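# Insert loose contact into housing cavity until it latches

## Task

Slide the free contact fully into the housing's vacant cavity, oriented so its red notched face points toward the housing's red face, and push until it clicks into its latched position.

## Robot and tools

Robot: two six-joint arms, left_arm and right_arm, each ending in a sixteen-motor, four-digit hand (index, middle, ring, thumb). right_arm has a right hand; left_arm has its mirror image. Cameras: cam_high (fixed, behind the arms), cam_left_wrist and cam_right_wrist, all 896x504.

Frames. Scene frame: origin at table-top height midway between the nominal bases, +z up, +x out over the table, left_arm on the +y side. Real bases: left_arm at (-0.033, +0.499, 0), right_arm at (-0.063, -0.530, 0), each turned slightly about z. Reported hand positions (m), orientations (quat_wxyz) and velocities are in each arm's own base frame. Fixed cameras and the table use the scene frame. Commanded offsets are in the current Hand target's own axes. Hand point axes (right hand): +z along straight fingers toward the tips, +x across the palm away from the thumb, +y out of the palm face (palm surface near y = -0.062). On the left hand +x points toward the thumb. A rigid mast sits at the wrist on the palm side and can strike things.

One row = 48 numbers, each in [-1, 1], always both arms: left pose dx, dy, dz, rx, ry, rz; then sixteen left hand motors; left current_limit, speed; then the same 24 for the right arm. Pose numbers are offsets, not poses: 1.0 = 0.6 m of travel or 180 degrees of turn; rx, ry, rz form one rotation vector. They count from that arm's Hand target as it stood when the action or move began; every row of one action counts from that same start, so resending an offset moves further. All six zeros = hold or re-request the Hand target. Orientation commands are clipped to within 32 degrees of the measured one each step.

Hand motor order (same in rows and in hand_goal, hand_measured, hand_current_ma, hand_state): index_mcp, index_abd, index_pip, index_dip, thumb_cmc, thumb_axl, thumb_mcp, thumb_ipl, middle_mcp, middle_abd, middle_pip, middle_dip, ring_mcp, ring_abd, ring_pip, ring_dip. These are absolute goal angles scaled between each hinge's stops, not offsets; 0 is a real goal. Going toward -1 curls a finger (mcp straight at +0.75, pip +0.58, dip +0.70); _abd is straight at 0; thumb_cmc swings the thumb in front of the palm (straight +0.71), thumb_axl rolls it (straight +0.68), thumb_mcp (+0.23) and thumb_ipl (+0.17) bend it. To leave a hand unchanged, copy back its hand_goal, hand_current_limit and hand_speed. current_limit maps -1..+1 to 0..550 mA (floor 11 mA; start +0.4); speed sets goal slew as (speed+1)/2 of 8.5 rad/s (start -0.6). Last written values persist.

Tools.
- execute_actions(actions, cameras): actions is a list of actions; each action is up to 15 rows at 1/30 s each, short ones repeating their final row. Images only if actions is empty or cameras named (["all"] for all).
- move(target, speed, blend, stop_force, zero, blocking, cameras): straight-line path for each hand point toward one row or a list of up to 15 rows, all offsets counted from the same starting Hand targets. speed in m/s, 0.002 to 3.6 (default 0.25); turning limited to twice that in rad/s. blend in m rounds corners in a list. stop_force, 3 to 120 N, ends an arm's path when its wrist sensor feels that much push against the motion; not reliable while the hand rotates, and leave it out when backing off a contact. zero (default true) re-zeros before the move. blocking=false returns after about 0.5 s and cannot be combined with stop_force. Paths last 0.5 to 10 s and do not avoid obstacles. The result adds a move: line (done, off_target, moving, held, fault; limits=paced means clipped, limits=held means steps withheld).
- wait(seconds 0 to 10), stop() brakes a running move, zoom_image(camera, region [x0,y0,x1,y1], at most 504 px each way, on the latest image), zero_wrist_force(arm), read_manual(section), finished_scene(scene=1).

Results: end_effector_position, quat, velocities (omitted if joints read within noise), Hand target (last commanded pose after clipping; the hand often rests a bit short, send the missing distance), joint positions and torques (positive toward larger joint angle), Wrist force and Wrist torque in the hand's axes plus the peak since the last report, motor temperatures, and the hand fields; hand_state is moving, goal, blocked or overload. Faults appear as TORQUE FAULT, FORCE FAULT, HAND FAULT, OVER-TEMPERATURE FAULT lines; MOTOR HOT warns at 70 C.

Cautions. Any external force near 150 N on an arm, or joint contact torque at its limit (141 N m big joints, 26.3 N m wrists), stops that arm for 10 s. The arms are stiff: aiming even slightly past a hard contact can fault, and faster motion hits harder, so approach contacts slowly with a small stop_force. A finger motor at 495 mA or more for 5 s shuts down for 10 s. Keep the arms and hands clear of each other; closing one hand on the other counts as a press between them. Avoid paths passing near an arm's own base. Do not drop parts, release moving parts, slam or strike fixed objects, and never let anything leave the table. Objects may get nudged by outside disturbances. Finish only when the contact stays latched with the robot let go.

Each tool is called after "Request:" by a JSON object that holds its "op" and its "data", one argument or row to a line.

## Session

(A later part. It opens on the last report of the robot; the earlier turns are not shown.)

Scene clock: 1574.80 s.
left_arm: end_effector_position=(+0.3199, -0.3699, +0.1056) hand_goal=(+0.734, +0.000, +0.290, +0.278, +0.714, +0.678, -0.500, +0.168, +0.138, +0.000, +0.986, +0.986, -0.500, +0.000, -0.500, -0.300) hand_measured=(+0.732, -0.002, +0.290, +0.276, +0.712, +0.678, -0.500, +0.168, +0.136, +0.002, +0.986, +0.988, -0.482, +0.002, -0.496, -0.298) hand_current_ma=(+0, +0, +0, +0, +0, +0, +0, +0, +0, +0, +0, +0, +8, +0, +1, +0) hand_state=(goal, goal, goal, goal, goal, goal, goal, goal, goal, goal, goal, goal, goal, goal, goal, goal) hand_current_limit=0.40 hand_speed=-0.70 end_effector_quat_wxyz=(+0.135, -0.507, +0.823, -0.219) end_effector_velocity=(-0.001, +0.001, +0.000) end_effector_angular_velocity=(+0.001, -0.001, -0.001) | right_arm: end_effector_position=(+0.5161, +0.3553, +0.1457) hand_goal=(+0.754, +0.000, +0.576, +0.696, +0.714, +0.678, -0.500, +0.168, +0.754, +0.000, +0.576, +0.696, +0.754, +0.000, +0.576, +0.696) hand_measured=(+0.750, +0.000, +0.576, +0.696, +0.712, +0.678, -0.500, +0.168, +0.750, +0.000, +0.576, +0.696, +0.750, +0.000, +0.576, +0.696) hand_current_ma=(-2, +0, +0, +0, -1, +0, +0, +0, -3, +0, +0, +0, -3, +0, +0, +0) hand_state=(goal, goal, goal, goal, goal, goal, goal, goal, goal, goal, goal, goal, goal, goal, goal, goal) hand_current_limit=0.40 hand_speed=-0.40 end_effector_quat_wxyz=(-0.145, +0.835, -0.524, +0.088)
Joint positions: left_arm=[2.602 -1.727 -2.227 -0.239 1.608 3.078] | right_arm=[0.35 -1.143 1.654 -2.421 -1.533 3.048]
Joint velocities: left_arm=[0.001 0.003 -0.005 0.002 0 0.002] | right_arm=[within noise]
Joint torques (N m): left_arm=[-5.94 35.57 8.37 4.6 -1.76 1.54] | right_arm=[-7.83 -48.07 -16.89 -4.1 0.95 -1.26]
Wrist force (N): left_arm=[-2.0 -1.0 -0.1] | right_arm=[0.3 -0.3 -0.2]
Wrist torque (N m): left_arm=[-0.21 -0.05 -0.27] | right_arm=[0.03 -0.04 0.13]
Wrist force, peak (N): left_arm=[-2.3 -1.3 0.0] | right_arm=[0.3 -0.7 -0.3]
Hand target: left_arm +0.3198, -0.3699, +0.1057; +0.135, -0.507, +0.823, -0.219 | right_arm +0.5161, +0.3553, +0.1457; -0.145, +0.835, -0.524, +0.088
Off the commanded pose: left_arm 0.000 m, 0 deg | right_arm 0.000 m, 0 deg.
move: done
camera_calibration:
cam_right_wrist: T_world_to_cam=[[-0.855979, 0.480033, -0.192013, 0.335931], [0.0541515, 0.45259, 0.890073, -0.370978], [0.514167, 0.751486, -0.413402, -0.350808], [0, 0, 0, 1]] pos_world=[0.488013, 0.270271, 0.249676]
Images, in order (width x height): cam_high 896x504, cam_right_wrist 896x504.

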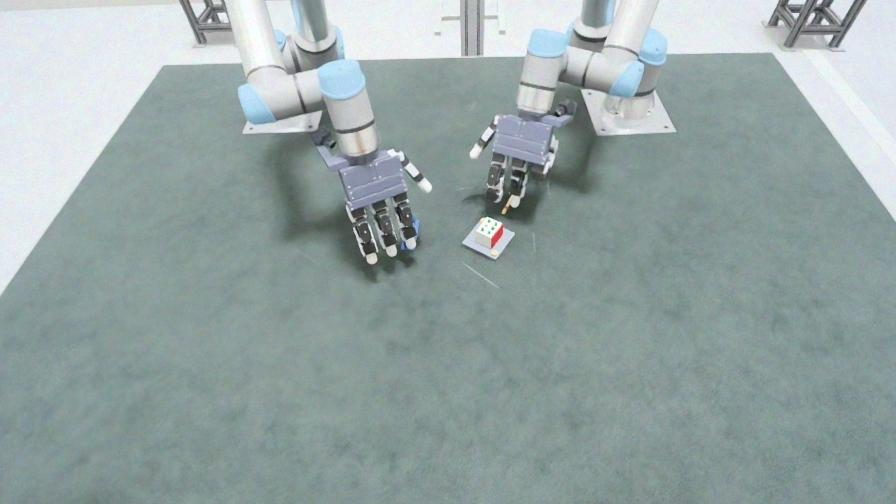

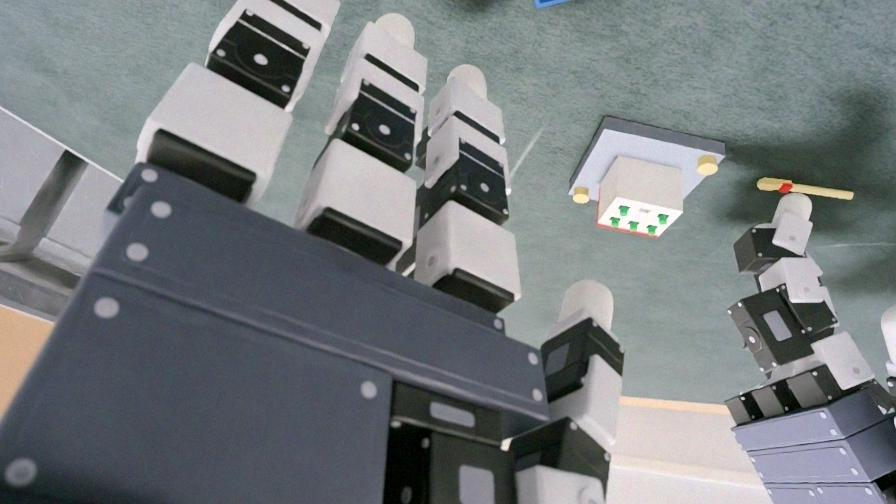

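Request:
{"op": "move", "data": {
  "target": [0,0.0185,0.042,0,0,0,0.734,0,0.289,0.277,0.714,0.678,-0.5,0.168,0.137,0,0.985,0.986,-0.5,0,-0.5,-0.3,0.4,-0.9,0,0,0,0,0,0,0.754,0,0.576,0.696,0.714,0.678,-0.5,0.168,0.754,0,0.576,0.696,0.754,0,0.576,0.696,0.4,-0.4],
  "speed": 0.012,
  "stop_force": 4
}}

Request:
{"op": "execute_actions", "data": {
  "actions": [
    [[0,0,0,0,0,0,0.734,-0.2,0.289,0.277,0.714,0.678,-0.5,0.168,0.137,0.205,0.985,0.986,-0.5,0,-0.5,-0.3,0.4,-0.92,0,0,0,0,0,0,0.754,0,0.576,0.696,0.714,0.678,-0.5,0.168,0.754,0,0.576,0.696,0.754,0,0.576,0.696,0.4,-0.4]]
  ],
  "cameras": ["cam_high","cam_right_wrist"]
}}

Request:
{"op": "zoom_image", "data": {
  "camera": "cam_right_wrist",
  "region": [740, 120, 896, 276]
}}

Request:
{"op": "zoom_image", "data": {
  "camera": "cam_high",
  "region": [480, 170, 540, 230]
}}

Scene clock: 1597.13 s.
left_arm: end_effector_position=(+0.3225, -0.3712, +0.0783) hand_goal=(+0.734, +0.000, +0.290, +0.278, +0.714, +0.678, -0.500, +0.168, +0.138, +0.000, +0.986, +0.986, -0.500, +0.000, -0.500, -0.300) hand_measured=(+0.732, -0.002, +0.290, +0.276, +0.712, +0.678, -0.500, +0.168, +0.136, +0.002, +0.988, +0.988, -0.482, +0.002, -0.496, -0.298) hand_current_ma=(+0, +0, +0, +0, +0, +0, +0, +0, +0, +0, +0, +0, +8, +0, +1, +0) hand_state=(goal, goal, goal, goal, goal, goal, goal, goal, goal, goal, goal, goal, goal, goal, goal, goal) hand_current_limit=0.40 hand_speed=-0.90 end_effector_quat_wxyz=(+0.135, -0.507, +0.823, -0.219) | right_arm: end_effector_position=(+0.5161, +0.3553, +0.1457) hand_goal=(+0.754, +0.000, +0.576, +0.696, +0.714, +0.678, -0.500, +0.168, +0.754, +0.000, +0.576, +0.696, +0.754, +0.000, +0.576, +0.696) hand_measured=(+0.750, +0.000, +0.576, +0.696, +0.712, +0.678, -0.500, +0.168, +0.750, +0.000, +0.576, +0.696, +0.750, +0.000, +0.576, +0.696) hand_current_ma=(-2, +0, +0, +0, -1, +0, +0, +0, -3, +0, +0, +0, -3, +0, +0, +0) hand_state=(goal, goal, goal, goal, goal, goal, goal, goal, goal, goal, goal, goal, goal, goal, goal, goal) hand_current_limit=0.40 hand_speed=-0.40 end_effector_quat_wxyz=(-0.145, +0.835, -0.524, +0.088)
Joint positions: left_arm=[2.602 -1.794 -2.245 -0.153 1.607 3.079] | right_arm=[0.35 -1.143 1.654 -2.421 -1.533 3.048]
Joint torques (N m): left_arm=[9.36 35.26 18.28 1.49 -1.92 1.49] | right_arm=[-10.47 -48.35 -17.42 -3.92 0.84 -1.2]
Wrist force (N): left_arm=[-1.9 -2.0 -2.0] | right_arm=[0.2 -0.3 -0.2]
Wrist torque (N m): left_arm=[-0.07 -0.06 -0.32] | right_arm=[0.04 -0.03 0.12]
Wrist force, peak (N): left_arm=[-1.9 -2.4 -2.9] | right_arm=[0.3 -0.6 -0.4]
Hand target: left_arm +0.3225, -0.3712, +0.0783; +0.135, -0.507, +0.823, -0.219 | right_arm +0.5161, +0.3553, +0.1457; -0.145, +0.835, -0.524, +0.088
Off the commanded pose: left_arm 0.000 m, 0 deg | right_arm 0.000 m, 0 deg.
move: done

Scene clock: 1597.90 s.
left_arm: end_effector_position=(+0.3225, -0.3712, +0.0783) hand_goal=(+0.734, -0.200, +0.290, +0.278, +0.714, +0.678, -0.500, +0.168, +0.138, +0.206, +0.986, +0.986, -0.500, +0.000, -0.500, -0.300) hand_measured=(+0.732, -0.132, +0.290, +0.276, +0.712, +0.678, -0.500, +0.168, +0.136, +0.136, +0.988, +0.988, -0.482, +0.002, -0.496, -0.298) hand_current_ma=(+0, +69, +0, +0, +0, +0, +0, +0, +0, -71, +0, +0, +8, +0, +1, +0) hand_state=(goal, blocked, goal, goal, goal, goal, goal, goal, goal, blocked, goal, goal, goal, goal, goal, goal) hand_current_limit=0.40 hand_speed=-0.92 end_effector_quat_wxyz=(+0.135, -0.507, +0.823, -0.219) | right_arm: end_effector_position=(+0.5161, +0.3553, +0.1457) hand_goal=(+0.754, +0.000, +0.576, +0.696, +0.714, +0.678, -0.500, +0.168, +0.754, +0.000, +0.576, +0.696, +0.754, +0.000, +0.576, +0.696) hand_measured=(+0.750, +0.000, +0.576, +0.696, +0.712, +0.678, -0.500, +0.168, +0.750, +0.000, +0.576, +0.696, +0.750, +0.000, +0.576, +0.696) hand_current_ma=(-2, +0, +0, +0, -1, +0, +0, +0, -3, +0, +0, +0, -3, +0, +0, +0) hand_state=(goal, goal, goal, goal, goal, goal, goal, goal, goal, goal, goal, goal, goal, goal, goal, goal) hand_current_limit=0.40 hand_speed=-0.40 end_effector_quat_wxyz=(-0.145, +0.835, -0.524, +0.088)
Joint positions: left_arm=[2.602 -1.794 -2.245 -0.153 1.607 3.079] | right_arm=[0.35 -1.143 1.654 -2.421 -1.533 3.048]
Joint torques (N m): left_arm=[9.39 35.12 20.7 2.46 -1.78 1.58] | right_arm=[-10.42 -48.65 -17.44 -3.97 0.53 -1.29]
Wrist force (N): left_arm=[-2.3 -1.7 -0.7] | right_arm=[0.2 -0.3 -0.2]
Wrist torque (N m): left_arm=[-0.16 -0.02 -0.35] | right_arm=[0.03 -0.04 0.13]
Wrist force, peak (N): left_arm=[-2.8 -2.0 -1.8] | right_arm=[0.3 -0.6 -0.3]
Hand target: left_arm +0.3225, -0.3712, +0.0783; +0.135, -0.507, +0.823, -0.219 | right_arm +0.5161, +0.3553, +0.1457; -0.145, +0.835, -0.524, +0.088
Off the commanded pose: left_arm 0.000 m, 0 deg | right_arm 0.000 m, 0 deg.
camera_calibration:
cam_right_wrist: T_world_to_cam=[[-0.855979, 0.480033, -0.192013, 0.335931], [0.0541515, 0.45259, 0.890073, -0.370978], [0.514167, 0.751486, -0.413402, -0.350808], [0, 0, 0, 1]] pos_world=[0.488013, 0.270271, 0.249676]
Images, in order (width x height): cam_high 896x504, cam_right_wrist 896x504.

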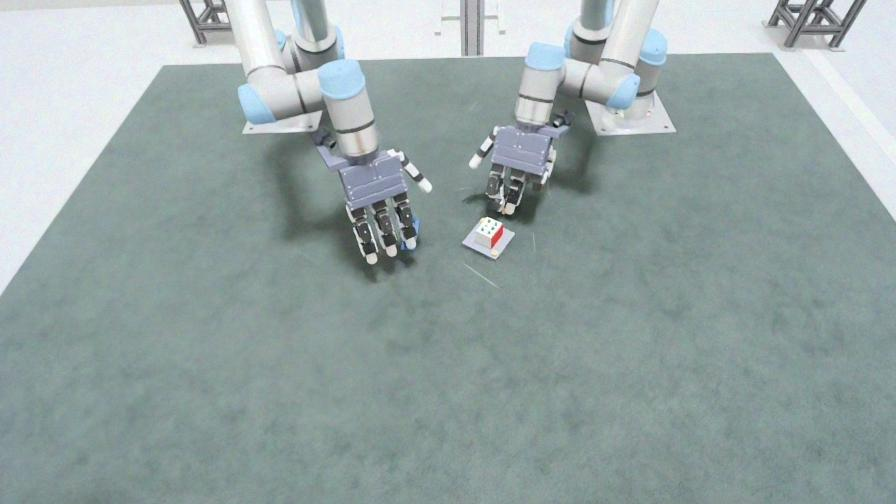

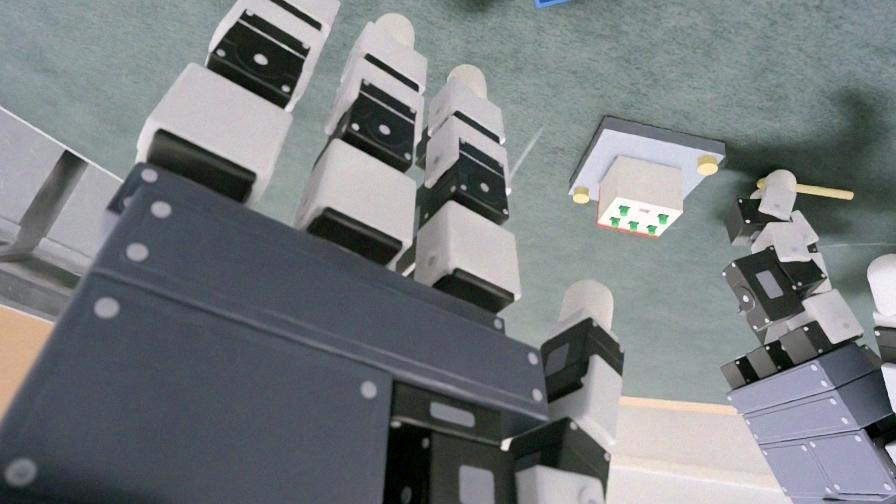

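Scaled by 3.231 from the camera's 896x504 image, which has a finer 1280x720 frame.

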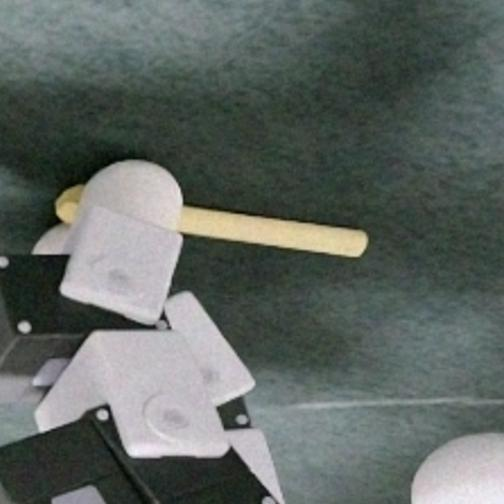

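Scaled by 8.400 from the camera's 896x504 image, which has a finer 1280x720 frame.

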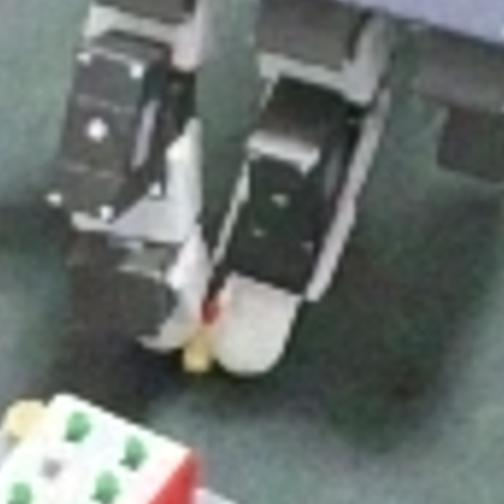

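Request:
{"op": "move", "data": {
  "target": [
    [0,0,0,0,0,0,0.734,-0.22,0.289,0.277,0.714,0.678,-0.5,0.168,0.137,0.225,0.985,0.986,-0.5,0,-0.5,-0.3,0.4,-0.95,0,0,0,0,0,0,0.754,0,0.576,0.696,0.714,0.678,-0.5,0.168,0.754,0,0.576,0.696,0.754,0,0.576,0.696,0.4,-0.4],
    [0,-0.0083,-0.0144,0,0,0,0.734,-0.22,0.289,0.277,0.714,0.678,-0.5,0.168,0.137,0.225,0.985,0.986,-0.5,0,-0.5,-0.3,0.4,-0.95,0,0,0,0,0,0,0.754,0,0.576,0.696,0.714,0.678,-0.5,0.168,0.754,0,0.576,0.696,0.754,0,0.576,0.696,0.4,-0.4]
  ],
  "speed": 0.015,
  "cameras": ["cam_high","cam_right_wrist"]
}}

Request:
{"op": "zoom_image", "data": {
  "camera": "cam_right_wrist",
  "region": [740, 120, 896, 276]
}}

Request:
{"op": "zoom_image", "data": {
  "camera": "cam_high",
  "region": [480, 170, 540, 230]
}}

Scene clock: 1607.13 s.
left_arm: end_effector_position=(+0.3225, -0.3712, +0.0884) hand_goal=(+0.734, -0.220, +0.290, +0.278, +0.714, +0.678, -0.500, +0.168, +0.138, +0.226, +0.986, +0.986, -0.500, +0.000, -0.500, -0.300) hand_measured=(+0.736, -0.158, +0.290, +0.276, +0.712, +0.678, -0.500, +0.168, +0.134, +0.172, +0.988, +0.990, -0.482, +0.002, -0.496, -0.298) hand_current_ma=(+0, +59, +0, +0, +0, +0, +0, +0, +0, -44, +0, +0, +8, +0, +1, +0) hand_state=(goal, blocked, goal, goal, goal, goal, goal, goal, goal, blocked, goal, goal, goal, goal, goal, goal) hand_current_limit=0.40 hand_speed=-0.95 end_effector_quat_wxyz=(+0.135, -0.507, +0.823, -0.219) | right_arm: end_effector_position=(+0.5161, +0.3553, +0.1457) hand_goal=(+0.754, +0.000, +0.576, +0.696, +0.714, +0.678, -0.500, +0.168, +0.754, +0.000, +0.576, +0.696, +0.754, +0.000, +0.576, +0.696) hand_measured=(+0.750, +0.000, +0.576, +0.696, +0.712, +0.678, -0.500, +0.168, +0.750, +0.000, +0.576, +0.696, +0.750, +0.000, +0.576, +0.696) hand_current_ma=(-2, +0, +0, +0, -1, +0, +0, +0, -3, +0, +0, +0, -3, +0, +0, +0) hand_state=(goal, goal, goal, goal, goal, goal, goal, goal, goal, goal, goal, goal, goal, goal, goal, goal) hand_current_limit=0.40 hand_speed=-0.40 end_effector_quat_wxyz=(-0.145, +0.835, -0.524, +0.088)
Joint positions: left_arm=[2.602 -1.771 -2.236 -0.185 1.607 3.079] | right_arm=[0.35 -1.143 1.654 -2.421 -1.533 3.048]
Joint torques (N m): left_arm=[3.36 20.27 15.41 4.77 -1.19 0.36] | right_arm=[-9.15 -48.12 -17.52 -3.88 1.04 -1.28]
Wrist force (N): left_arm=[-2.0 -1.2 0.3] | right_arm=[0.1 -0.3 -0.2]
Wrist torque (N m): left_arm=[-0.28 -0.02 -0.33] | right_arm=[0.03 -0.03 0.11]
Wrist force, peak (N): left_arm=[-2.2 -2.2 -1.6] | right_arm=[0.4 -0.4 -0.4]
Hand target: left_arm +0.3225, -0.3712, +0.0883; +0.135, -0.507, +0.823, -0.219 | right_arm +0.5161, +0.3553, +0.1457; -0.145, +0.835, -0.524, +0.088
Off the commanded pose: left_arm 0.000 m, 0 deg | right_arm 0.000 m, 0 deg.
move: done
camera_calibration:
cam_right_wrist: T_world_to_cam=[[-0.855979, 0.480033, -0.192013, 0.335931], [0.0541515, 0.45259, 0.890073, -0.370978], [0.514167, 0.751486, -0.413402, -0.350808], [0, 0, 0, 1]] pos_world=[0.488013, 0.270271, 0.249676]
Images, in order (width x height): cam_high 896x504, cam_right_wrist 896x504.

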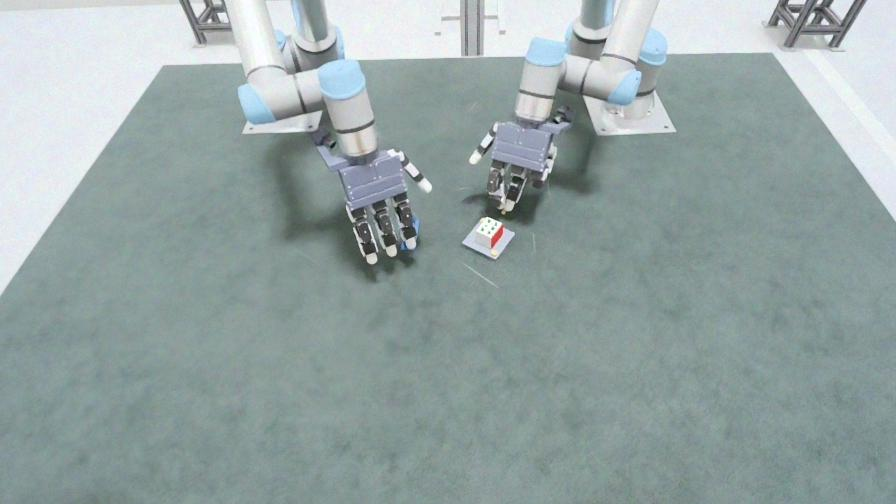

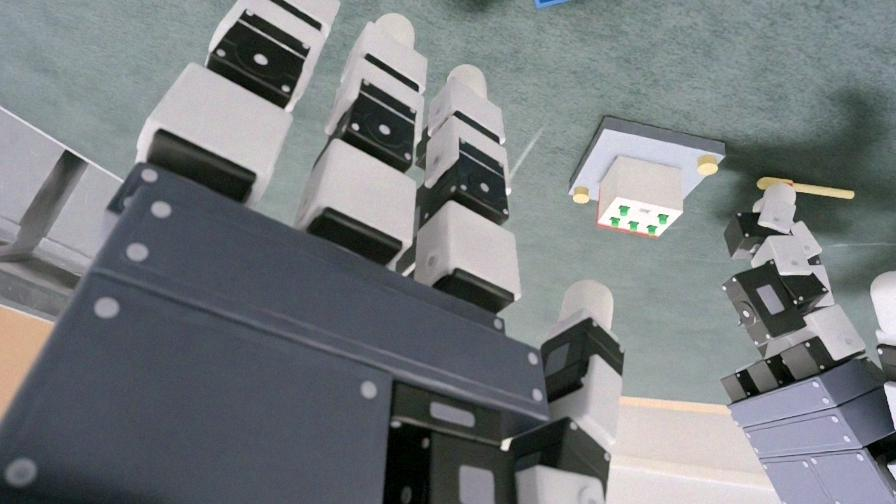

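Scaled by 3.231 from the camera's 896x504 image, which has a finer 1280x720 frame.

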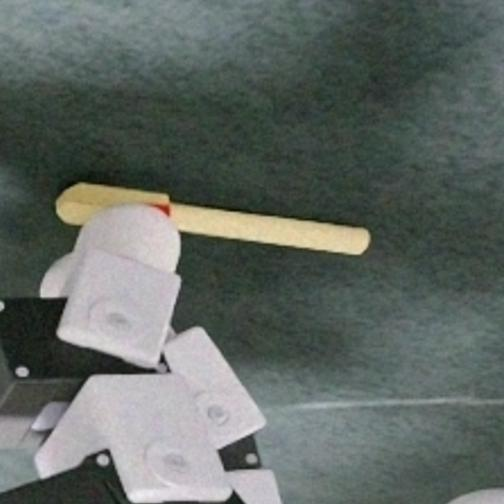

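Scaled by 8.400 from the camera's 896x504 image, which has a finer 1280x720 frame.

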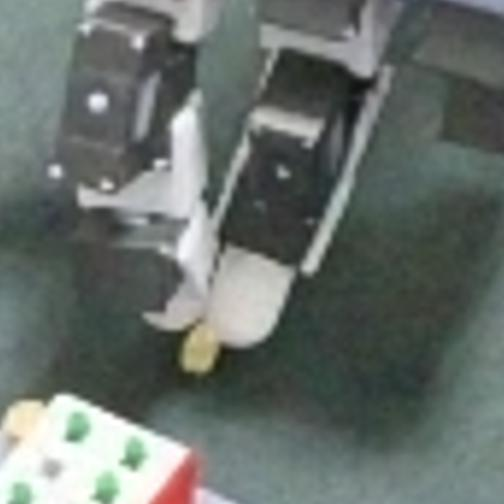

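Request:
{"op": "execute_actions", "data": {
  "actions": [
    [[0,0,0,0,0,0,0.734,-0.1,0.289,0.277,0.714,0.678,-0.5,0.168,0.137,0.1,0.985,0.986,-0.5,0,-0.5,-0.3,0.4,-0.8,0,0,0,0,0,0,0.754,0,0.576,0.696,0.714,0.678,-0.5,0.168,0.754,0,0.576,0.696,0.754,0,0.576,0.696,0.4,-0.4]]
  ]
}}

Request:
{"op": "move", "data": {
  "target": [0,0.0125,0.0217,0,0,0,0.734,-0.1,0.289,0.277,0.714,0.678,-0.5,0.168,0.137,0.1,0.985,0.986,-0.5,0,-0.5,-0.3,0.4,-0.8,0,0,0,0,0,0,0.754,0,0.576,0.696,0.714,0.678,-0.5,0.168,0.754,0,0.576,0.696,0.754,0,0.576,0.696,0.4,-0.4],
  "speed": 0.008,
  "stop_force": 5,
  "cameras": ["cam_right_wrist"]
}}

Request:
{"op": "zoom_image", "data": {
  "camera": "cam_right_wrist",
  "region": [740, 120, 896, 276]
}}

Scene clock: 1619.97 s.
left_arm: end_effector_position=(+0.3225, -0.3712, +0.0883) hand_goal=(+0.734, -0.100, +0.290, +0.278, +0.714, +0.678, -0.500, +0.168, +0.138, +0.100, +0.986, +0.986, -0.500, +0.000, -0.500, -0.300) hand_measured=(+0.732, -0.102, +0.290, +0.276, +0.712, +0.678, -0.500, +0.168, +0.136, +0.102, +0.986, +0.988, -0.482, +0.002, -0.496, -0.298) hand_current_ma=(+0, +0, +0, +0, +0, +0, +0, +0, +0, +0, +0, +0, +8, +0, +1, +0) hand_state=(goal, goal, goal, goal, goal, goal, goal, goal, goal, goal, goal, goal, goal, goal, goal, goal) hand_current_limit=0.40 hand_speed=-0.80 end_effector_quat_wxyz=(+0.135, -0.507, +0.823, -0.219) | right_arm: end_effector_position=(+0.5161, +0.3553, +0.1457) hand_goal=(+0.754, +0.000, +0.576, +0.696, +0.714, +0.678, -0.500, +0.168, +0.754, +0.000, +0.576, +0.696, +0.754, +0.000, +0.576, +0.696) hand_measured=(+0.750, +0.000, +0.576, +0.696, +0.712, +0.678, -0.500, +0.168, +0.750, +0.000, +0.576, +0.696, +0.750, +0.000, +0.576, +0.696) hand_current_ma=(-2, +0, +0, +0, -1, +0, +0, +0, -3, +0, +0, +0, -3, +0, +0, +0) hand_state=(goal, goal, goal, goal, goal, goal, goal, goal, goal, goal, goal, goal, goal, goal, goal, goal) hand_current_limit=0.40 hand_speed=-0.40 end_effector_quat_wxyz=(-0.145, +0.835, -0.524, +0.088)
Joint positions: left_arm=[2.602 -1.771 -2.236 -0.185 1.607 3.079] | right_arm=[0.35 -1.143 1.654 -2.421 -1.533 3.048]
Joint torques (N m): left_arm=[-7.03 16.01 7.95 4.71 0.8 -1.07] | right_arm=[-8.94 -46.65 -17.01 -3.72 0.73 -0.96]
Wrist force (N): left_arm=[-2.1 -1.0 0.1] | right_arm=[0.3 -0.2 0.0]
Wrist torque (N m): left_arm=[-0.24 -0.01 -0.35] | right_arm=[0.03 -0.05 0.13]
Wrist force, peak (N): left_arm=[-2.1 -1.4 0.1] | right_arm=[0.5 -0.5 -0.4]
Hand target: left_arm +0.3225, -0.3712, +0.0883; +0.135, -0.507, +0.823, -0.219 | right_arm +0.5161, +0.3553, +0.1457; -0.145, +0.835, -0.524, +0.088
Off the commanded pose: left_arm 0.000 m, 0 deg | right_arm 0.000 m, 0 deg.

Scene clock: 1622.37 s.
left_arm: end_effector_position=(+0.3225, -0.3712, +0.0777) hand_goal=(+0.734, -0.100, +0.290, +0.278, +0.714, +0.678, -0.500, +0.168, +0.138, +0.100, +0.986, +0.986, -0.500, +0.000, -0.500, -0.300) hand_measured=(+0.734, -0.102, +0.286, +0.274, +0.712, +0.678, -0.500, +0.168, +0.132, +0.102, +0.992, +0.992, -0.482, +0.002, -0.496, -0.298) hand_current_ma=(+0, +0, +0, -1, +0, +0, +0, +0, -1, +0, +1, +1, +8, +0, +1, +0) hand_state=(goal, goal, goal, goal, goal, goal, goal, goal, goal, goal, goal, goal, goal, goal, goal, goal) hand_current_limit=0.40 hand_speed=-0.80 end_effector_quat_wxyz=(+0.135, -0.507, +0.823, -0.219) | right_arm: end_effector_position=(+0.5161, +0.3553, +0.1457) hand_goal=(+0.754, +0.000, +0.576, +0.696, +0.714, +0.678, -0.500, +0.168, +0.754, +0.000, +0.576, +0.696, +0.754, +0.000, +0.576, +0.696) hand_measured=(+0.750, +0.000, +0.576, +0.696, +0.712, +0.678, -0.500, +0.168, +0.750, +0.000, +0.576, +0.696, +0.750, +0.000, +0.576, +0.696) hand_current_ma=(-2, +0, +0, +0, -1, +0, +0, +0, -3, +0, +0, +0, -3, +0, +0, +0) hand_state=(goal, goal, goal, goal, goal, goal, goal, goal, goal, goal, goal, goal, goal, goal, goal, goal) hand_current_limit=0.40 hand_speed=-0.40 end_effector_quat_wxyz=(-0.145, +0.835, -0.524, +0.088)
Joint positions: left_arm=[2.602 -1.796 -2.246 -0.151 1.607 3.079] | right_arm=[0.35 -1.143 1.654 -2.421 -1.533 3.048]
Joint torques (N m): left_arm=[-4.82 34.93 18.76 3.02 1.44 -0.65] | right_arm=[-10 -48.24 -16.04 -4.05 0.88 -1.21]
Wrist force (N): left_arm=[-2.0 -2.4 -3.1] | right_arm=[0.5 -0.4 -0.2]
Wrist torque (N m): left_arm=[0.01 -0.03 -0.33] | right_arm=[0.02 -0.07 0.14]
Wrist force, peak (N): left_arm=[-2.2 -4.3 -6.8] | right_arm=[0.6 -0.6 -0.1]
Hand target: left_arm +0.3225, -0.3712, +0.0777; +0.135, -0.507, +0.823, -0.219 (not the last commanded pose) | right_arm +0.5161, +0.3553, +0.1457; -0.145, +0.835, -0.524, +0.088
Off the commanded pose: left_arm 0.004 m, 0 deg | right_arm 0.000 m, 0 deg.
move: contact (left_arm)
camera_calibration:
cam_right_wrist: T_world_to_cam=[[-0.855979, 0.480033, -0.192013, 0.335931], [0.0541515, 0.45259, 0.890073, -0.370978], [0.514167, 0.751486, -0.413402, -0.350808], [0, 0, 0, 1]] pos_world=[0.488013, 0.270271, 0.249676]
Images, in order (width x height): cam_right_wrist 896x504.

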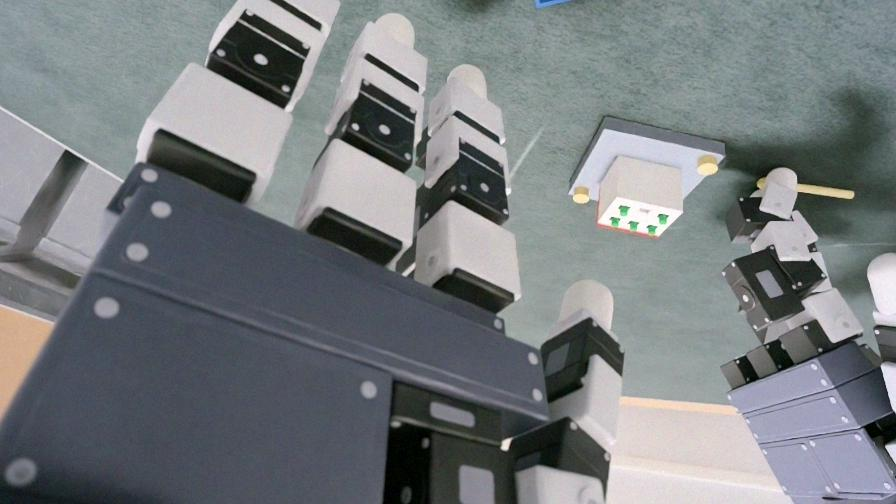

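Scaled by 3.231 from the camera's 896x504 image, which has a finer 1280x720 frame.

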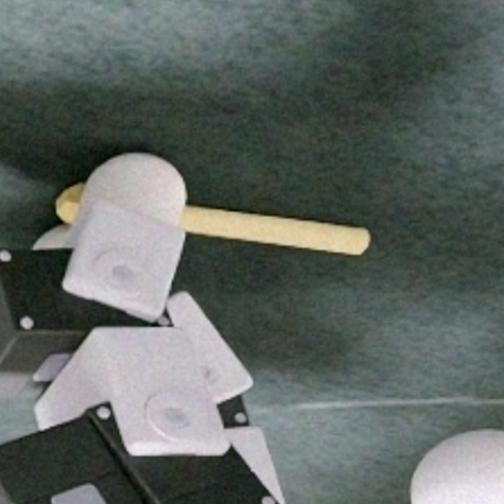

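Request:
{"op": "move", "data": {
  "target": [0,0.0012,0.0022,0,0,0,0.734,-0.1,0.289,0.277,0.714,0.678,-0.5,0.168,0.137,0.1,0.985,0.986,-0.5,0,-0.5,-0.3,0.4,-0.93,0,0,0,0,0,0,0.754,0,0.576,0.696,0.714,0.678,-0.5,0.168,0.754,0,0.576,0.696,0.754,0,0.576,0.696,0.4,-0.4],
  "speed": 0.005
}}

Request:
{"op": "execute_actions", "data": {
  "actions": [
    [[0,0,0,0,0,0,0.734,-0.2,0.289,0.277,0.714,0.678,-0.5,0.168,0.137,0.205,0.985,0.986,-0.5,0,-0.5,-0.3,0.4,-0.93,0,0,0,0,0,0,0.754,0,0.576,0.696,0.714,0.678,-0.5,0.168,0.754,0,0.576,0.696,0.754,0,0.576,0.696,0.4,-0.4]]
  ]
}}

Request:
{"op": "wait", "data": {
  "seconds": 0.5
}}

Scene clock: 1628.33 s.
left_arm: end_effector_position=(+0.3225, -0.3712, +0.0762) hand_goal=(+0.734, -0.100, +0.290, +0.278, +0.714, +0.678, -0.500, +0.168, +0.138, +0.100, +0.986, +0.986, -0.500, +0.000, -0.500, -0.300) hand_measured=(+0.744, -0.104, +0.276, +0.260, +0.712, +0.678, -0.500, +0.168, +0.124, +0.104, +1.000, +1.000, -0.482, +0.002, -0.496, -0.298) hand_current_ma=(+2, +0, -5, -7, +0, +0, +0, +0, -6, +0, +4, +4, +8, +0, +1, +0) hand_state=(goal, goal, goal, goal, goal, goal, goal, goal, goal, goal, goal, goal, goal, goal, goal, goal) hand_current_limit=0.40 hand_speed=-0.93 end_effector_quat_wxyz=(+0.135, -0.507, +0.823, -0.219) | right_arm: end_effector_position=(+0.5161, +0.3553, +0.1457) hand_goal=(+0.754, +0.000, +0.576, +0.696, +0.714, +0.678, -0.500, +0.168, +0.754, +0.000, +0.576, +0.696, +0.754, +0.000, +0.576, +0.696) hand_measured=(+0.750, +0.000, +0.576, +0.696, +0.712, +0.678, -0.500, +0.168, +0.750, +0.000, +0.576, +0.696, +0.750, +0.000, +0.576, +0.696) hand_current_ma=(-2, +0, +0, +0, -1, +0, +0, +0, -3, +0, +0, +0, -3, +0, +0, +0) hand_state=(goal, goal, goal, goal, goal, goal, goal, goal, goal, goal, goal, goal, goal, goal, goal, goal) hand_current_limit=0.40 hand_speed=-0.40 end_effector_quat_wxyz=(-0.145, +0.835, -0.524, +0.088)
Joint positions: left_arm=[2.602 -1.799 -2.247 -0.146 1.607 3.079] | right_arm=[0.35 -1.143 1.654 -2.421 -1.533 3.048]
Joint torques (N m): left_arm=[-3.92 4.35 -2.77 -1.1 1.43 -0.26] | right_arm=[-9.3 -48.06 -16.64 -3.89 0.81 -1.35]
Wrist force (N): left_arm=[-2.8 -11.5 -21.3] | right_arm=[0.4 -0.3 -0.2]
Wrist torque (N m): left_arm=[1.23 -0.21 -0.30] | right_arm=[0.03 -0.06 0.13]
Wrist force, peak (N): left_arm=[-2.8 -11.5 -21.3] | right_arm=[0.4 -0.6 -0.1]
Hand target: left_arm +0.3225, -0.3712, +0.0762; +0.135, -0.507, +0.823, -0.219 | right_arm +0.5161, +0.3553, +0.1457; -0.145, +0.835, -0.524, +0.088
Off the commanded pose: left_arm 0.000 m, 0 deg | right_arm 0.000 m, 0 deg.
move: done

Scene clock: 1629.03 s.
left_arm: end_effector_position=(+0.3225, -0.3712, +0.0762) hand_goal=(+0.734, -0.200, +0.290, +0.278, +0.714, +0.678, -0.500, +0.168, +0.138, +0.206, +0.986, +0.986, -0.500, +0.000, -0.500, -0.300) hand_measured=(+0.744, -0.112, +0.274, +0.260, +0.712, +0.678, -0.500, +0.168, +0.124, +0.112, +1.000, +1.000, -0.482, +0.002, -0.496, -0.298) hand_current_ma=(+3, +108, -6, -8, +0, +0, +0, +0, -6, -124, +4, +4, +8, +0, +1, +0) hand_state=(goal, blocked, goal, goal, goal, goal, goal, goal, goal, blocked, goal, goal, goal, goal, goal, goal) hand_current_limit=0.40 hand_speed=-0.93 end_effector_quat_wxyz=(+0.135, -0.507, +0.823, -0.219) | right_arm: end_effector_position=(+0.5161, +0.3553, +0.1457) hand_goal=(+0.754, +0.000, +0.576, +0.696, +0.714, +0.678, -0.500, +0.168, +0.754, +0.000, +0.576, +0.696, +0.754, +0.000, +0.576, +0.696) hand_measured=(+0.750, +0.000, +0.576, +0.696, +0.712, +0.678, -0.500, +0.168, +0.750, +0.000, +0.576, +0.696, +0.750, +0.000, +0.576, +0.696) hand_current_ma=(-2, +0, +0, +0, -1, +0, +0, +0, -3, +0, +0, +0, -3, +0, +0, +0) hand_state=(goal, goal, goal, goal, goal, goal, goal, goal, goal, goal, goal, goal, goal, goal, goal, goal) hand_current_limit=0.40 hand_speed=-0.40 end_effector_quat_wxyz=(-0.145, +0.835, -0.524, +0.088)
Joint positions: left_arm=[2.602 -1.799 -2.247 -0.146 1.607 3.079] | right_arm=[0.35 -1.143 1.654 -2.421 -1.533 3.048]
Joint torques (N m): left_arm=[-1.34 3.32 -2.19 -2.58 1.26 0.06] | right_arm=[-8.81 -46.52 -15.91 -3.73 0.69 -1.31]
Wrist force (N): left_arm=[-3.6 -11.7 -21.4] | right_arm=[0.3 -0.5 -0.2]
Wrist torque (N m): left_arm=[1.25 -0.28 -0.32] | right_arm=[0.00 -0.04 0.12]
Wrist force, peak (N): left_arm=[-3.4 -11.6 -21.6] | right_arm=[0.4 -0.6 -0.3]
Hand target: left_arm +0.3225, -0.3712, +0.0762; +0.135, -0.507, +0.823, -0.219 | right_arm +0.5161, +0.3553, +0.1457; -0.145, +0.835, -0.524, +0.088
Off the commanded pose: left_arm 0.000 m, 0 deg | right_arm 0.000 m, 0 deg.

Scene clock: 1629.53 s.
left_arm: end_effector_position=(+0.3225, -0.3712, +0.0762) hand_goal=(+0.734, -0.200, +0.290, +0.278, +0.714, +0.678, -0.500, +0.168, +0.138, +0.206, +0.986, +0.986, -0.500, +0.000, -0.500, -0.300) hand_measured=(+0.744, -0.112, +0.274, +0.260, +0.712, +0.678, -0.500, +0.168, +0.124, +0.112, +1.000, +1.000, -0.482, +0.002, -0.496, -0.298) hand_current_ma=(+3, +108, -6, -8, +0, +0, +0, +0, -6, -124, +4, +4, +8, +0, +1, +0) hand_state=(goal, blocked, goal, goal, goal, goal, goal, goal, goal, blocked, goal, goal, goal, goal, goal, goal) hand_current_limit=0.40 hand_speed=-0.93 end_effector_quat_wxyz=(+0.135, -0.507, +0.823, -0.219) | right_arm: end_effector_position=(+0.5161, +0.3553, +0.1457) hand_goal=(+0.754, +0.000, +0.576, +0.696, +0.714, +0.678, -0.500, +0.168, +0.754, +0.000, +0.576, +0.696, +0.754, +0.000, +0.576, +0.696) hand_measured=(+0.750, +0.000, +0.576, +0.696, +0.712, +0.678, -0.500, +0.168, +0.750, +0.000, +0.576, +0.696, +0.750, +0.000, +0.576, +0.696) hand_current_ma=(-2, +0, +0, +0, -1, +0, +0, +0, -3, +0, +0, +0, -3, +0, +0, +0) hand_state=(goal, goal, goal, goal, goal, goal, goal, goal, goal, goal, goal, goal, goal, goal, goal, goal) hand_current_limit=0.40 hand_speed=-0.40 end_effector_quat_wxyz=(-0.145, +0.835, -0.524, +0.088)
Joint positions: left_arm=[2.602 -1.799 -2.247 -0.146 1.607 3.079] | right_arm=[0.35 -1.143 1.654 -2.421 -1.533 3.048]
Joint torques (N m): left_arm=[-1.24 3.72 -3.2 -2.44 1.04 0.16] | right_arm=[-10.33 -49.03 -16.31 -3.76 0.84 -1.33]
Wrist force (N): left_arm=[-3.4 -11.5 -21.4] | right_arm=[0.3 -0.2 -0.3]
Wrist torque (N m): left_arm=[1.27 -0.31 -0.30] | right_arm=[0.06 -0.04 0.13]
Wrist force, peak (N): left_arm=[-3.5 -11.8 -21.5] | right_arm=[0.4 -0.5 -0.3]
Hand target: left_arm +0.3225, -0.3712, +0.0762; +0.135, -0.507, +0.823, -0.219 | right_arm +0.5161, +0.3553, +0.1457; -0.145, +0.835, -0.524, +0.088
Off the commanded pose: left_arm 0.000 m, 0 deg | right_arm 0.000 m, 0 deg.
wait: 0.50 s; at rest by 0.17 s

Request:
{"op": "move", "data": {
  "target": [0,-0.0010,-0.0018,0,0,0,0.734,-0.22,0.289,0.277,0.714,0.678,-0.5,0.168,0.137,0.225,0.985,0.986,-0.5,0,-0.5,-0.3,0.4,-0.93,0,0,0,0,0,0,0.754,0,0.576,0.696,0.714,0.678,-0.5,0.168,0.754,0,0.576,0.696,0.754,0,0.576,0.696,0.4,-0.4],
  "speed": 0.004
}}

Request:
{"op": "move", "data": {
  "target": [0,-0.0083,-0.0144,0,0,0,0.734,-0.22,0.289,0.277,0.714,0.678,-0.5,0.168,0.137,0.225,0.985,0.986,-0.5,0,-0.5,-0.3,0.4,-0.93,0,0,0,0,0,0,0.754,0,0.576,0.696,0.714,0.678,-0.5,0.168,0.754,0,0.576,0.696,0.754,0,0.576,0.696,0.4,-0.4],
  "speed": 0.01,
  "cameras": ["cam_right_wrist"]
}}

Request:
{"op": "zoom_image", "data": {
  "camera": "cam_right_wrist",
  "region": [740, 120, 896, 276]
}}

Scene clock: 1636.13 s.
left_arm: end_effector_position=(+0.3225, -0.3712, +0.0774) hand_goal=(+0.734, -0.220, +0.290, +0.278, +0.714, +0.678, -0.500, +0.168, +0.138, +0.226, +0.986, +0.986, -0.500, +0.000, -0.500, -0.300) hand_measured=(+0.738, -0.150, +0.282, +0.272, +0.712, +0.678, -0.500, +0.168, +0.126, +0.120, +0.998, +1.000, -0.482, +0.002, -0.496, -0.298) hand_current_ma=(+0, +73, -1, -1, +0, +0, +0, +0, -4, -155, +4, +5, +8, +0, +1, +0) hand_state=(goal, blocked, goal, goal, goal, goal, goal, goal, goal, blocked, goal, goal, goal, goal, goal, goal) hand_current_limit=0.40 hand_speed=-0.93 end_effector_quat_wxyz=(+0.135, -0.507, +0.823, -0.219) | right_arm: end_effector_position=(+0.5161, +0.3553, +0.1457) hand_goal=(+0.754, +0.000, +0.576, +0.696, +0.714, +0.678, -0.500, +0.168, +0.754, +0.000, +0.576, +0.696, +0.754, +0.000, +0.576, +0.696) hand_measured=(+0.750, +0.000, +0.576, +0.696, +0.712, +0.678, -0.500, +0.168, +0.750, +0.000, +0.576, +0.696, +0.750, +0.000, +0.576, +0.696) hand_current_ma=(-2, +0, +0, +0, -1, +0, +0, +0, -3, +0, +0, +0, -3, +0, +0, +0) hand_state=(goal, goal, goal, goal, goal, goal, goal, goal, goal, goal, goal, goal, goal, goal, goal, goal) hand_current_limit=0.40 hand_speed=-0.40 end_effector_quat_wxyz=(-0.145, +0.835, -0.524, +0.088)
Joint positions: left_arm=[2.602 -1.797 -2.246 -0.15 1.607 3.079] | right_arm=[0.35 -1.143 1.654 -2.421 -1.533 3.048]
Joint torques (N m): left_arm=[6.09 35.93 20.09 3.4 0.17 1.13] | right_arm=[-9.23 -47.11 -16.22 -3.83 0.6 -1.45]
Wrist force (N): left_arm=[-2.8 -1.9 -1.6] | right_arm=[0.4 -0.2 -0.2]
Wrist torque (N m): left_arm=[-0.09 -0.15 -0.35] | right_arm=[0.04 -0.05 0.13]
Wrist force, peak (N): left_arm=[-3.6 -12.7 -22.8] | right_arm=[0.5 -0.5 -0.1]
Hand target: left_arm +0.3225, -0.3712, +0.0774; +0.135, -0.507, +0.823, -0.219 | right_arm +0.5161, +0.3553, +0.1457; -0.145, +0.835, -0.524, +0.088
Off the commanded pose: left_arm 0.000 m, 0 deg | right_arm 0.000 m, 0 deg.
move: done

Scene clock: 1637.40 s.
left_arm: end_effector_position=(+0.3225, -0.3712, +0.0875) hand_goal=(+0.734, -0.220, +0.290, +0.278, +0.714, +0.678, -0.500, +0.168, +0.138, +0.226, +0.986, +0.986, -0.500, +0.000, -0.500, -0.300) hand_measured=(+0.736, -0.162, +0.288, +0.272, +0.712, +0.678, -0.500, +0.168, +0.128, +0.170, +0.992, +0.998, -0.482, +0.002, -0.496, -0.298) hand_current_ma=(+0, +50, +0, -1, +0, +0, +0, +0, -3, -48, +1, +3, +8, +0, +1, +0) hand_state=(goal, blocked, goal, goal, goal, goal, goal, goal, goal, blocked, goal, goal, goal, goal, goal, goal) hand_current_limit=0.40 hand_speed=-0.93 end_effector_quat_wxyz=(+0.135, -0.507, +0.823, -0.219) | right_arm: end_effector_position=(+0.5161, +0.3553, +0.1457) hand_goal=(+0.754, +0.000, +0.576, +0.696, +0.714, +0.678, -0.500, +0.168, +0.754, +0.000, +0.576, +0.696, +0.754, +0.000, +0.576, +0.696) hand_measured=(+0.750, +0.000, +0.576, +0.696, +0.712, +0.678, -0.500, +0.168, +0.750, +0.000, +0.576, +0.696, +0.750, +0.000, +0.576, +0.696) hand_current_ma=(-2, +0, +0, +0, -1, +0, +0, +0, -3, +0, +0, +0, -3, +0, +0, +0) hand_state=(goal, goal, goal, goal, goal, goal, goal, goal, goal, goal, goal, goal, goal, goal, goal, goal) hand_current_limit=0.40 hand_speed=-0.40 end_effector_quat_wxyz=(-0.145, +0.835, -0.524, +0.088)
Joint positions: left_arm=[2.602 -1.773 -2.237 -0.182 1.607 3.079] | right_arm=[0.35 -1.143 1.654 -2.421 -1.533 3.048]
Joint torques (N m): left_arm=[4.47 23.53 16.6 4.45 0.17 -0.12] | right_arm=[-9.95 -48.24 -16.54 -3.66 0.57 -1.07]
Wrist force (N): left_arm=[-2.0 -1.0 0.1] | right_arm=[0.3 -0.3 -0.3]
Wrist torque (N m): left_arm=[-0.22 -0.02 -0.35] | right_arm=[0.05 -0.04 0.13]
Wrist force, peak (N): left_arm=[-2.7 -2.0 -2.1] | right_arm=[0.5 -0.4 -0.3]
Hand target: left_arm +0.3225, -0.3712, +0.0874; +0.135, -0.507, +0.823, -0.219 | right_arm +0.5161, +0.3553, +0.1457; -0.145, +0.835, -0.524, +0.088
Off the commanded pose: left_arm 0.000 m, 0 deg | right_arm 0.000 m, 0 deg.
move: done
camera_calibration:
cam_right_wrist: T_world_to_cam=[[-0.855979, 0.480033, -0.192013, 0.335931], [0.0541515, 0.45259, 0.890073, -0.370978], [0.514167, 0.751486, -0.413402, -0.350808], [0, 0, 0, 1]] pos_world=[0.488013, 0.270271, 0.249676]
Images, in order (width x height): cam_right_wrist 896x504.

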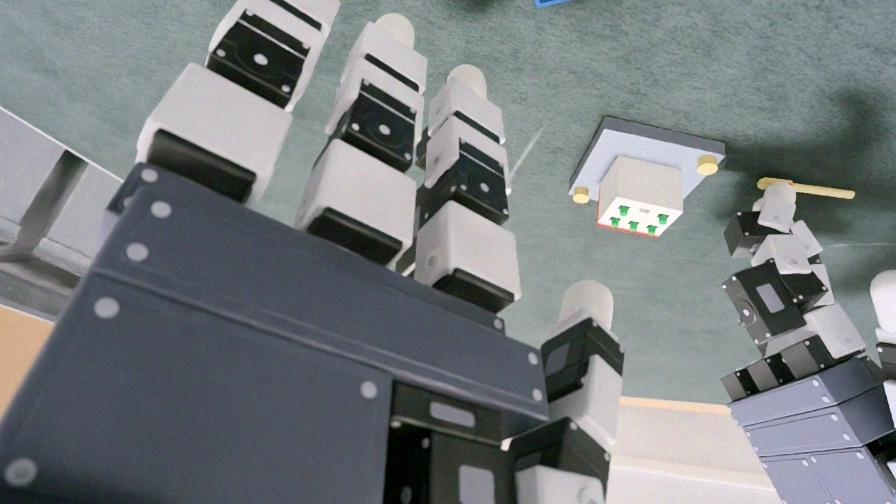

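Scaled by 3.231 from the camera's 896x504 image, which has a finer 1280x720 frame.

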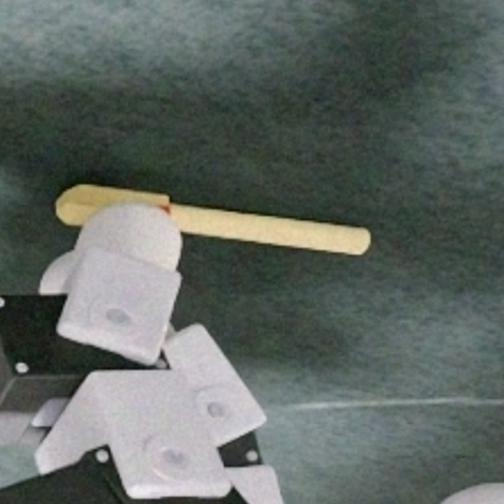

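Request:
{"op": "move", "data": {
  "target": [
    [0,-0.0333,-0.0577,0,0,0,0.734,0,0.289,0.277,0.714,0.678,-0.5,0.168,0.137,0,0.985,0.986,-0.5,0,-0.5,-0.3,0.4,-0.7,0,0,0,0,0,0,0.754,0,0.576,0.696,0.714,0.678,-0.5,0.168,0.754,0,0.576,0.696,0.754,0,0.576,0.696,0.4,-0.4],
    [0.0067,0.1893,-0.0563,0.0389,-0.0028,-0.0048,0.822,0,0.985,0.986,0.714,0.678,-0.5,0.168,0.822,0,0.985,0.986,-0.5,0,-0.5,-0.3,0.4,-0.7,0,0,0,0,0,0,0.754,0,0.576,0.696,0.714,0.678,-0.5,0.168,0.754,0,0.576,0.696,0.754,0,0.576,0.696,0.4,-0.4]
  ],
  "speed": 0.12,
  "cameras": ["cam_high","cam_right_wrist","cam_left_wrist"]
}}

Request:
{"op": "zoom_image", "data": {
  "camera": "cam_right_wrist",
  "region": [740, 120, 896, 276]
}}

Request:
{"op": "zoom_image", "data": {
  "camera": "cam_high",
  "region": [480, 150, 560, 230]
}}

Scene clock: 1686.73 s.
left_arm: end_effector_position=(+0.2186, -0.3235, +0.0611) hand_goal=(+0.822, +0.000, +0.986, +0.986, +0.714, +0.678, -0.500, +0.168, +0.822, +0.000, +0.986, +0.986, -0.500, +0.000, -0.500, -0.300) hand_measured=(+0.832, -0.010, +0.286, +0.250, +0.712, +0.678, -0.500, +0.168, +0.218, -0.004, +1.000, +1.000, -0.484, +0.002, -0.496, -0.298) hand_current_ma=(+2, -2, -385, -385, +0, +0, +0, +0, -385, +0, +5, +5, +8, +0, +1, +0) hand_state=(goal, goal, blocked, blocked, goal, goal, goal, goal, blocked, goal, goal, goal, goal, goal, goal, goal) hand_current_limit=0.40 hand_speed=-0.70 end_effector_quat_wxyz=(+0.169, -0.504, +0.803, -0.271) | right_arm: end_effector_position=(+0.5161, +0.3553, +0.1457) hand_goal=(+0.754, +0.000, +0.576, +0.696, +0.714, +0.678, -0.500, +0.168, +0.754, +0.000, +0.576, +0.696, +0.754, +0.000, +0.576, +0.696) hand_measured=(+0.750, +0.000, +0.576, +0.696, +0.712, +0.678, -0.500, +0.168, +0.750, +0.000, +0.576, +0.696, +0.750, +0.000, +0.576, +0.696) hand_current_ma=(-2, +0, +0, +0, -1, +0, +0, +0, -3, +0, +0, +0, -3, +0, +0, +0) hand_state=(goal, goal, goal, goal, goal, goal, goal, goal, goal, goal, goal, goal, goal, goal, goal, goal) hand_current_limit=0.40 hand_speed=-0.40 end_effector_quat_wxyz=(-0.145, +0.835, -0.524, +0.088)
Joint positions: left_arm=[2.548 -1.649 -2.599 0.181 1.657 3.026] | right_arm=[0.35 -1.143 1.654 -2.421 -1.533 3.048]
Joint torques (N m): left_arm=[15.63 -2.16 -9.49 -8.93 -1.12 1.52] | right_arm=[-11.45 -47.15 -16.71 -3.54 0.56 -1.31]
Wrist force (N): left_arm=[-2.8 -21.9 -66.7] | right_arm=[0.4 -0.5 -0.2]
Wrist torque (N m): left_arm=[4.18 -0.67 -0.23] | right_arm=[0.01 -0.05 0.13]
Wrist force, peak (N): left_arm=[-2.8 -21.9 -66.8] | right_arm=[0.6 -0.5 -0.2]
Hand target: left_arm +0.2177, -0.3229, +0.0602; +0.168, -0.505, +0.803, -0.268 | right_arm +0.5161, +0.3553, +0.1457; -0.145, +0.835, -0.524, +0.088
Off the commanded pose: left_arm 0.001 m, 0 deg | right_arm 0.000 m, 0 deg.
move: done
camera_calibration:
cam_left_wrist: T_world_to_cam=[[0.783241, 0.494181, 0.37725, -0.0635744], [-0.183787, -0.39563, 0.899833, -0.191377], [0.593932, -0.77412, -0.21905, -0.242834], [0, 0, 0, 1]] pos_world=[0.158848, -0.23228, 0.142998]
cam_right_wrist: T_world_to_cam=[[-0.855979, 0.480033, -0.192013, 0.335931], [0.0541515, 0.45259, 0.890073, -0.370978], [0.514167, 0.751486, -0.413402, -0.350808], [0, 0, 0, 1]] pos_world=[0.488013, 0.270271, 0.249676]

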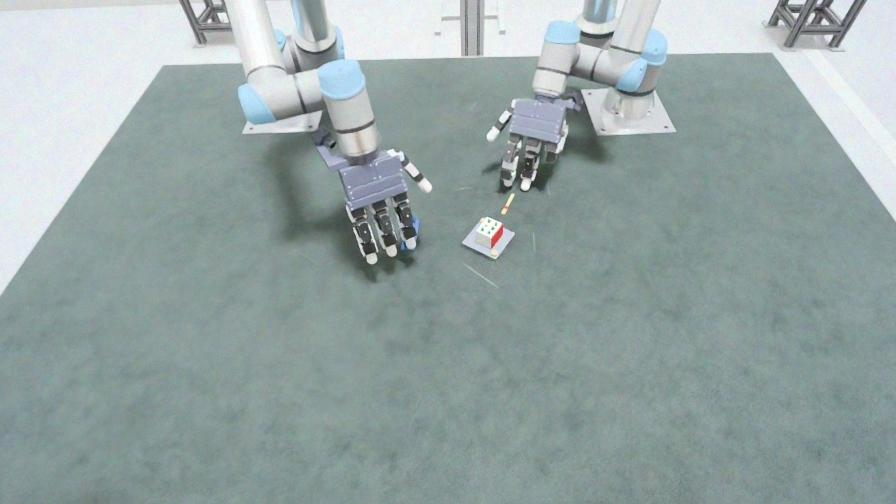

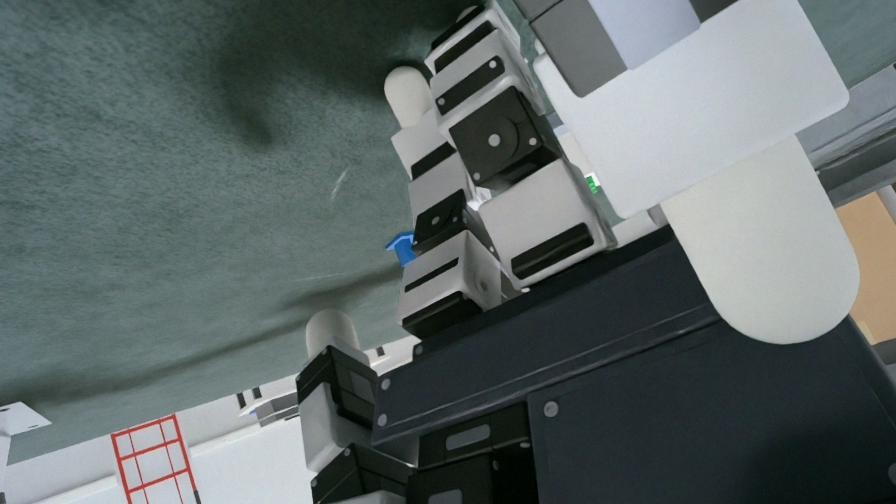

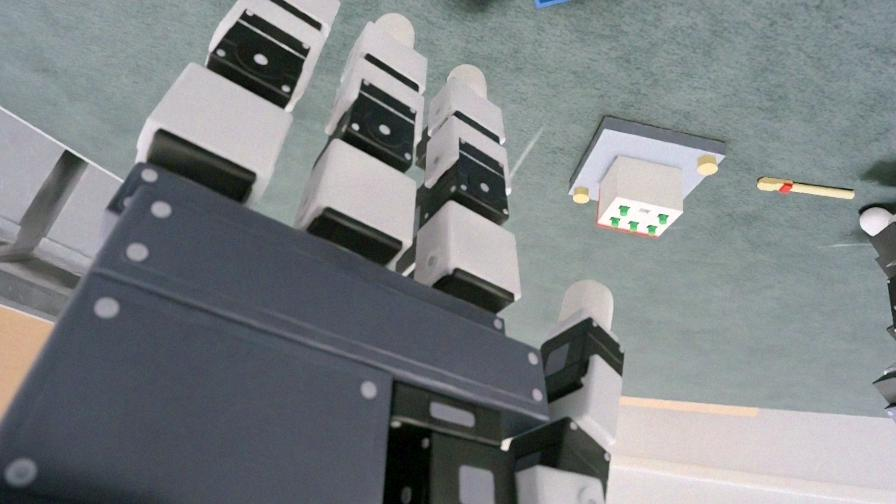

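Scaled by 3.231 from the camera's 896x504 image, which has a finer 1280x720 frame.

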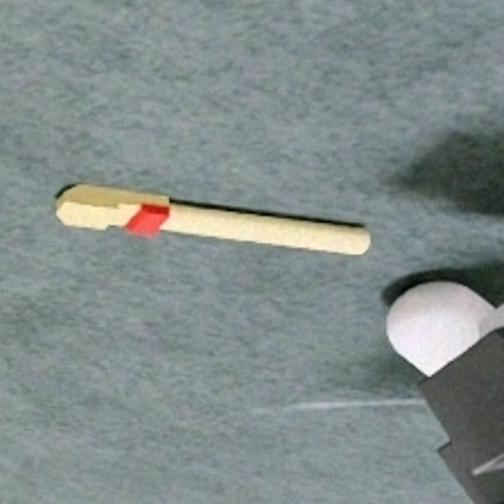

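Scaled by 6.300 from the camera's 896x504 image, which has a finer 1280x720 frame.

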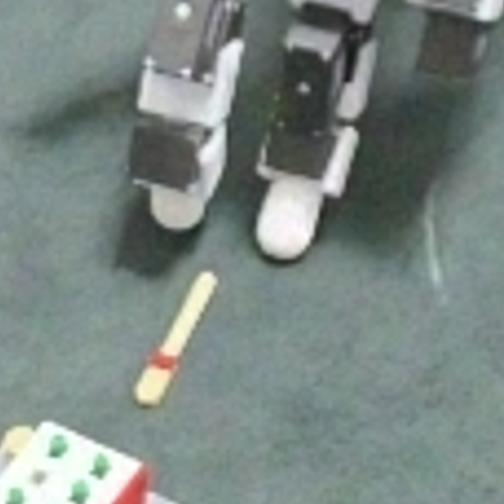

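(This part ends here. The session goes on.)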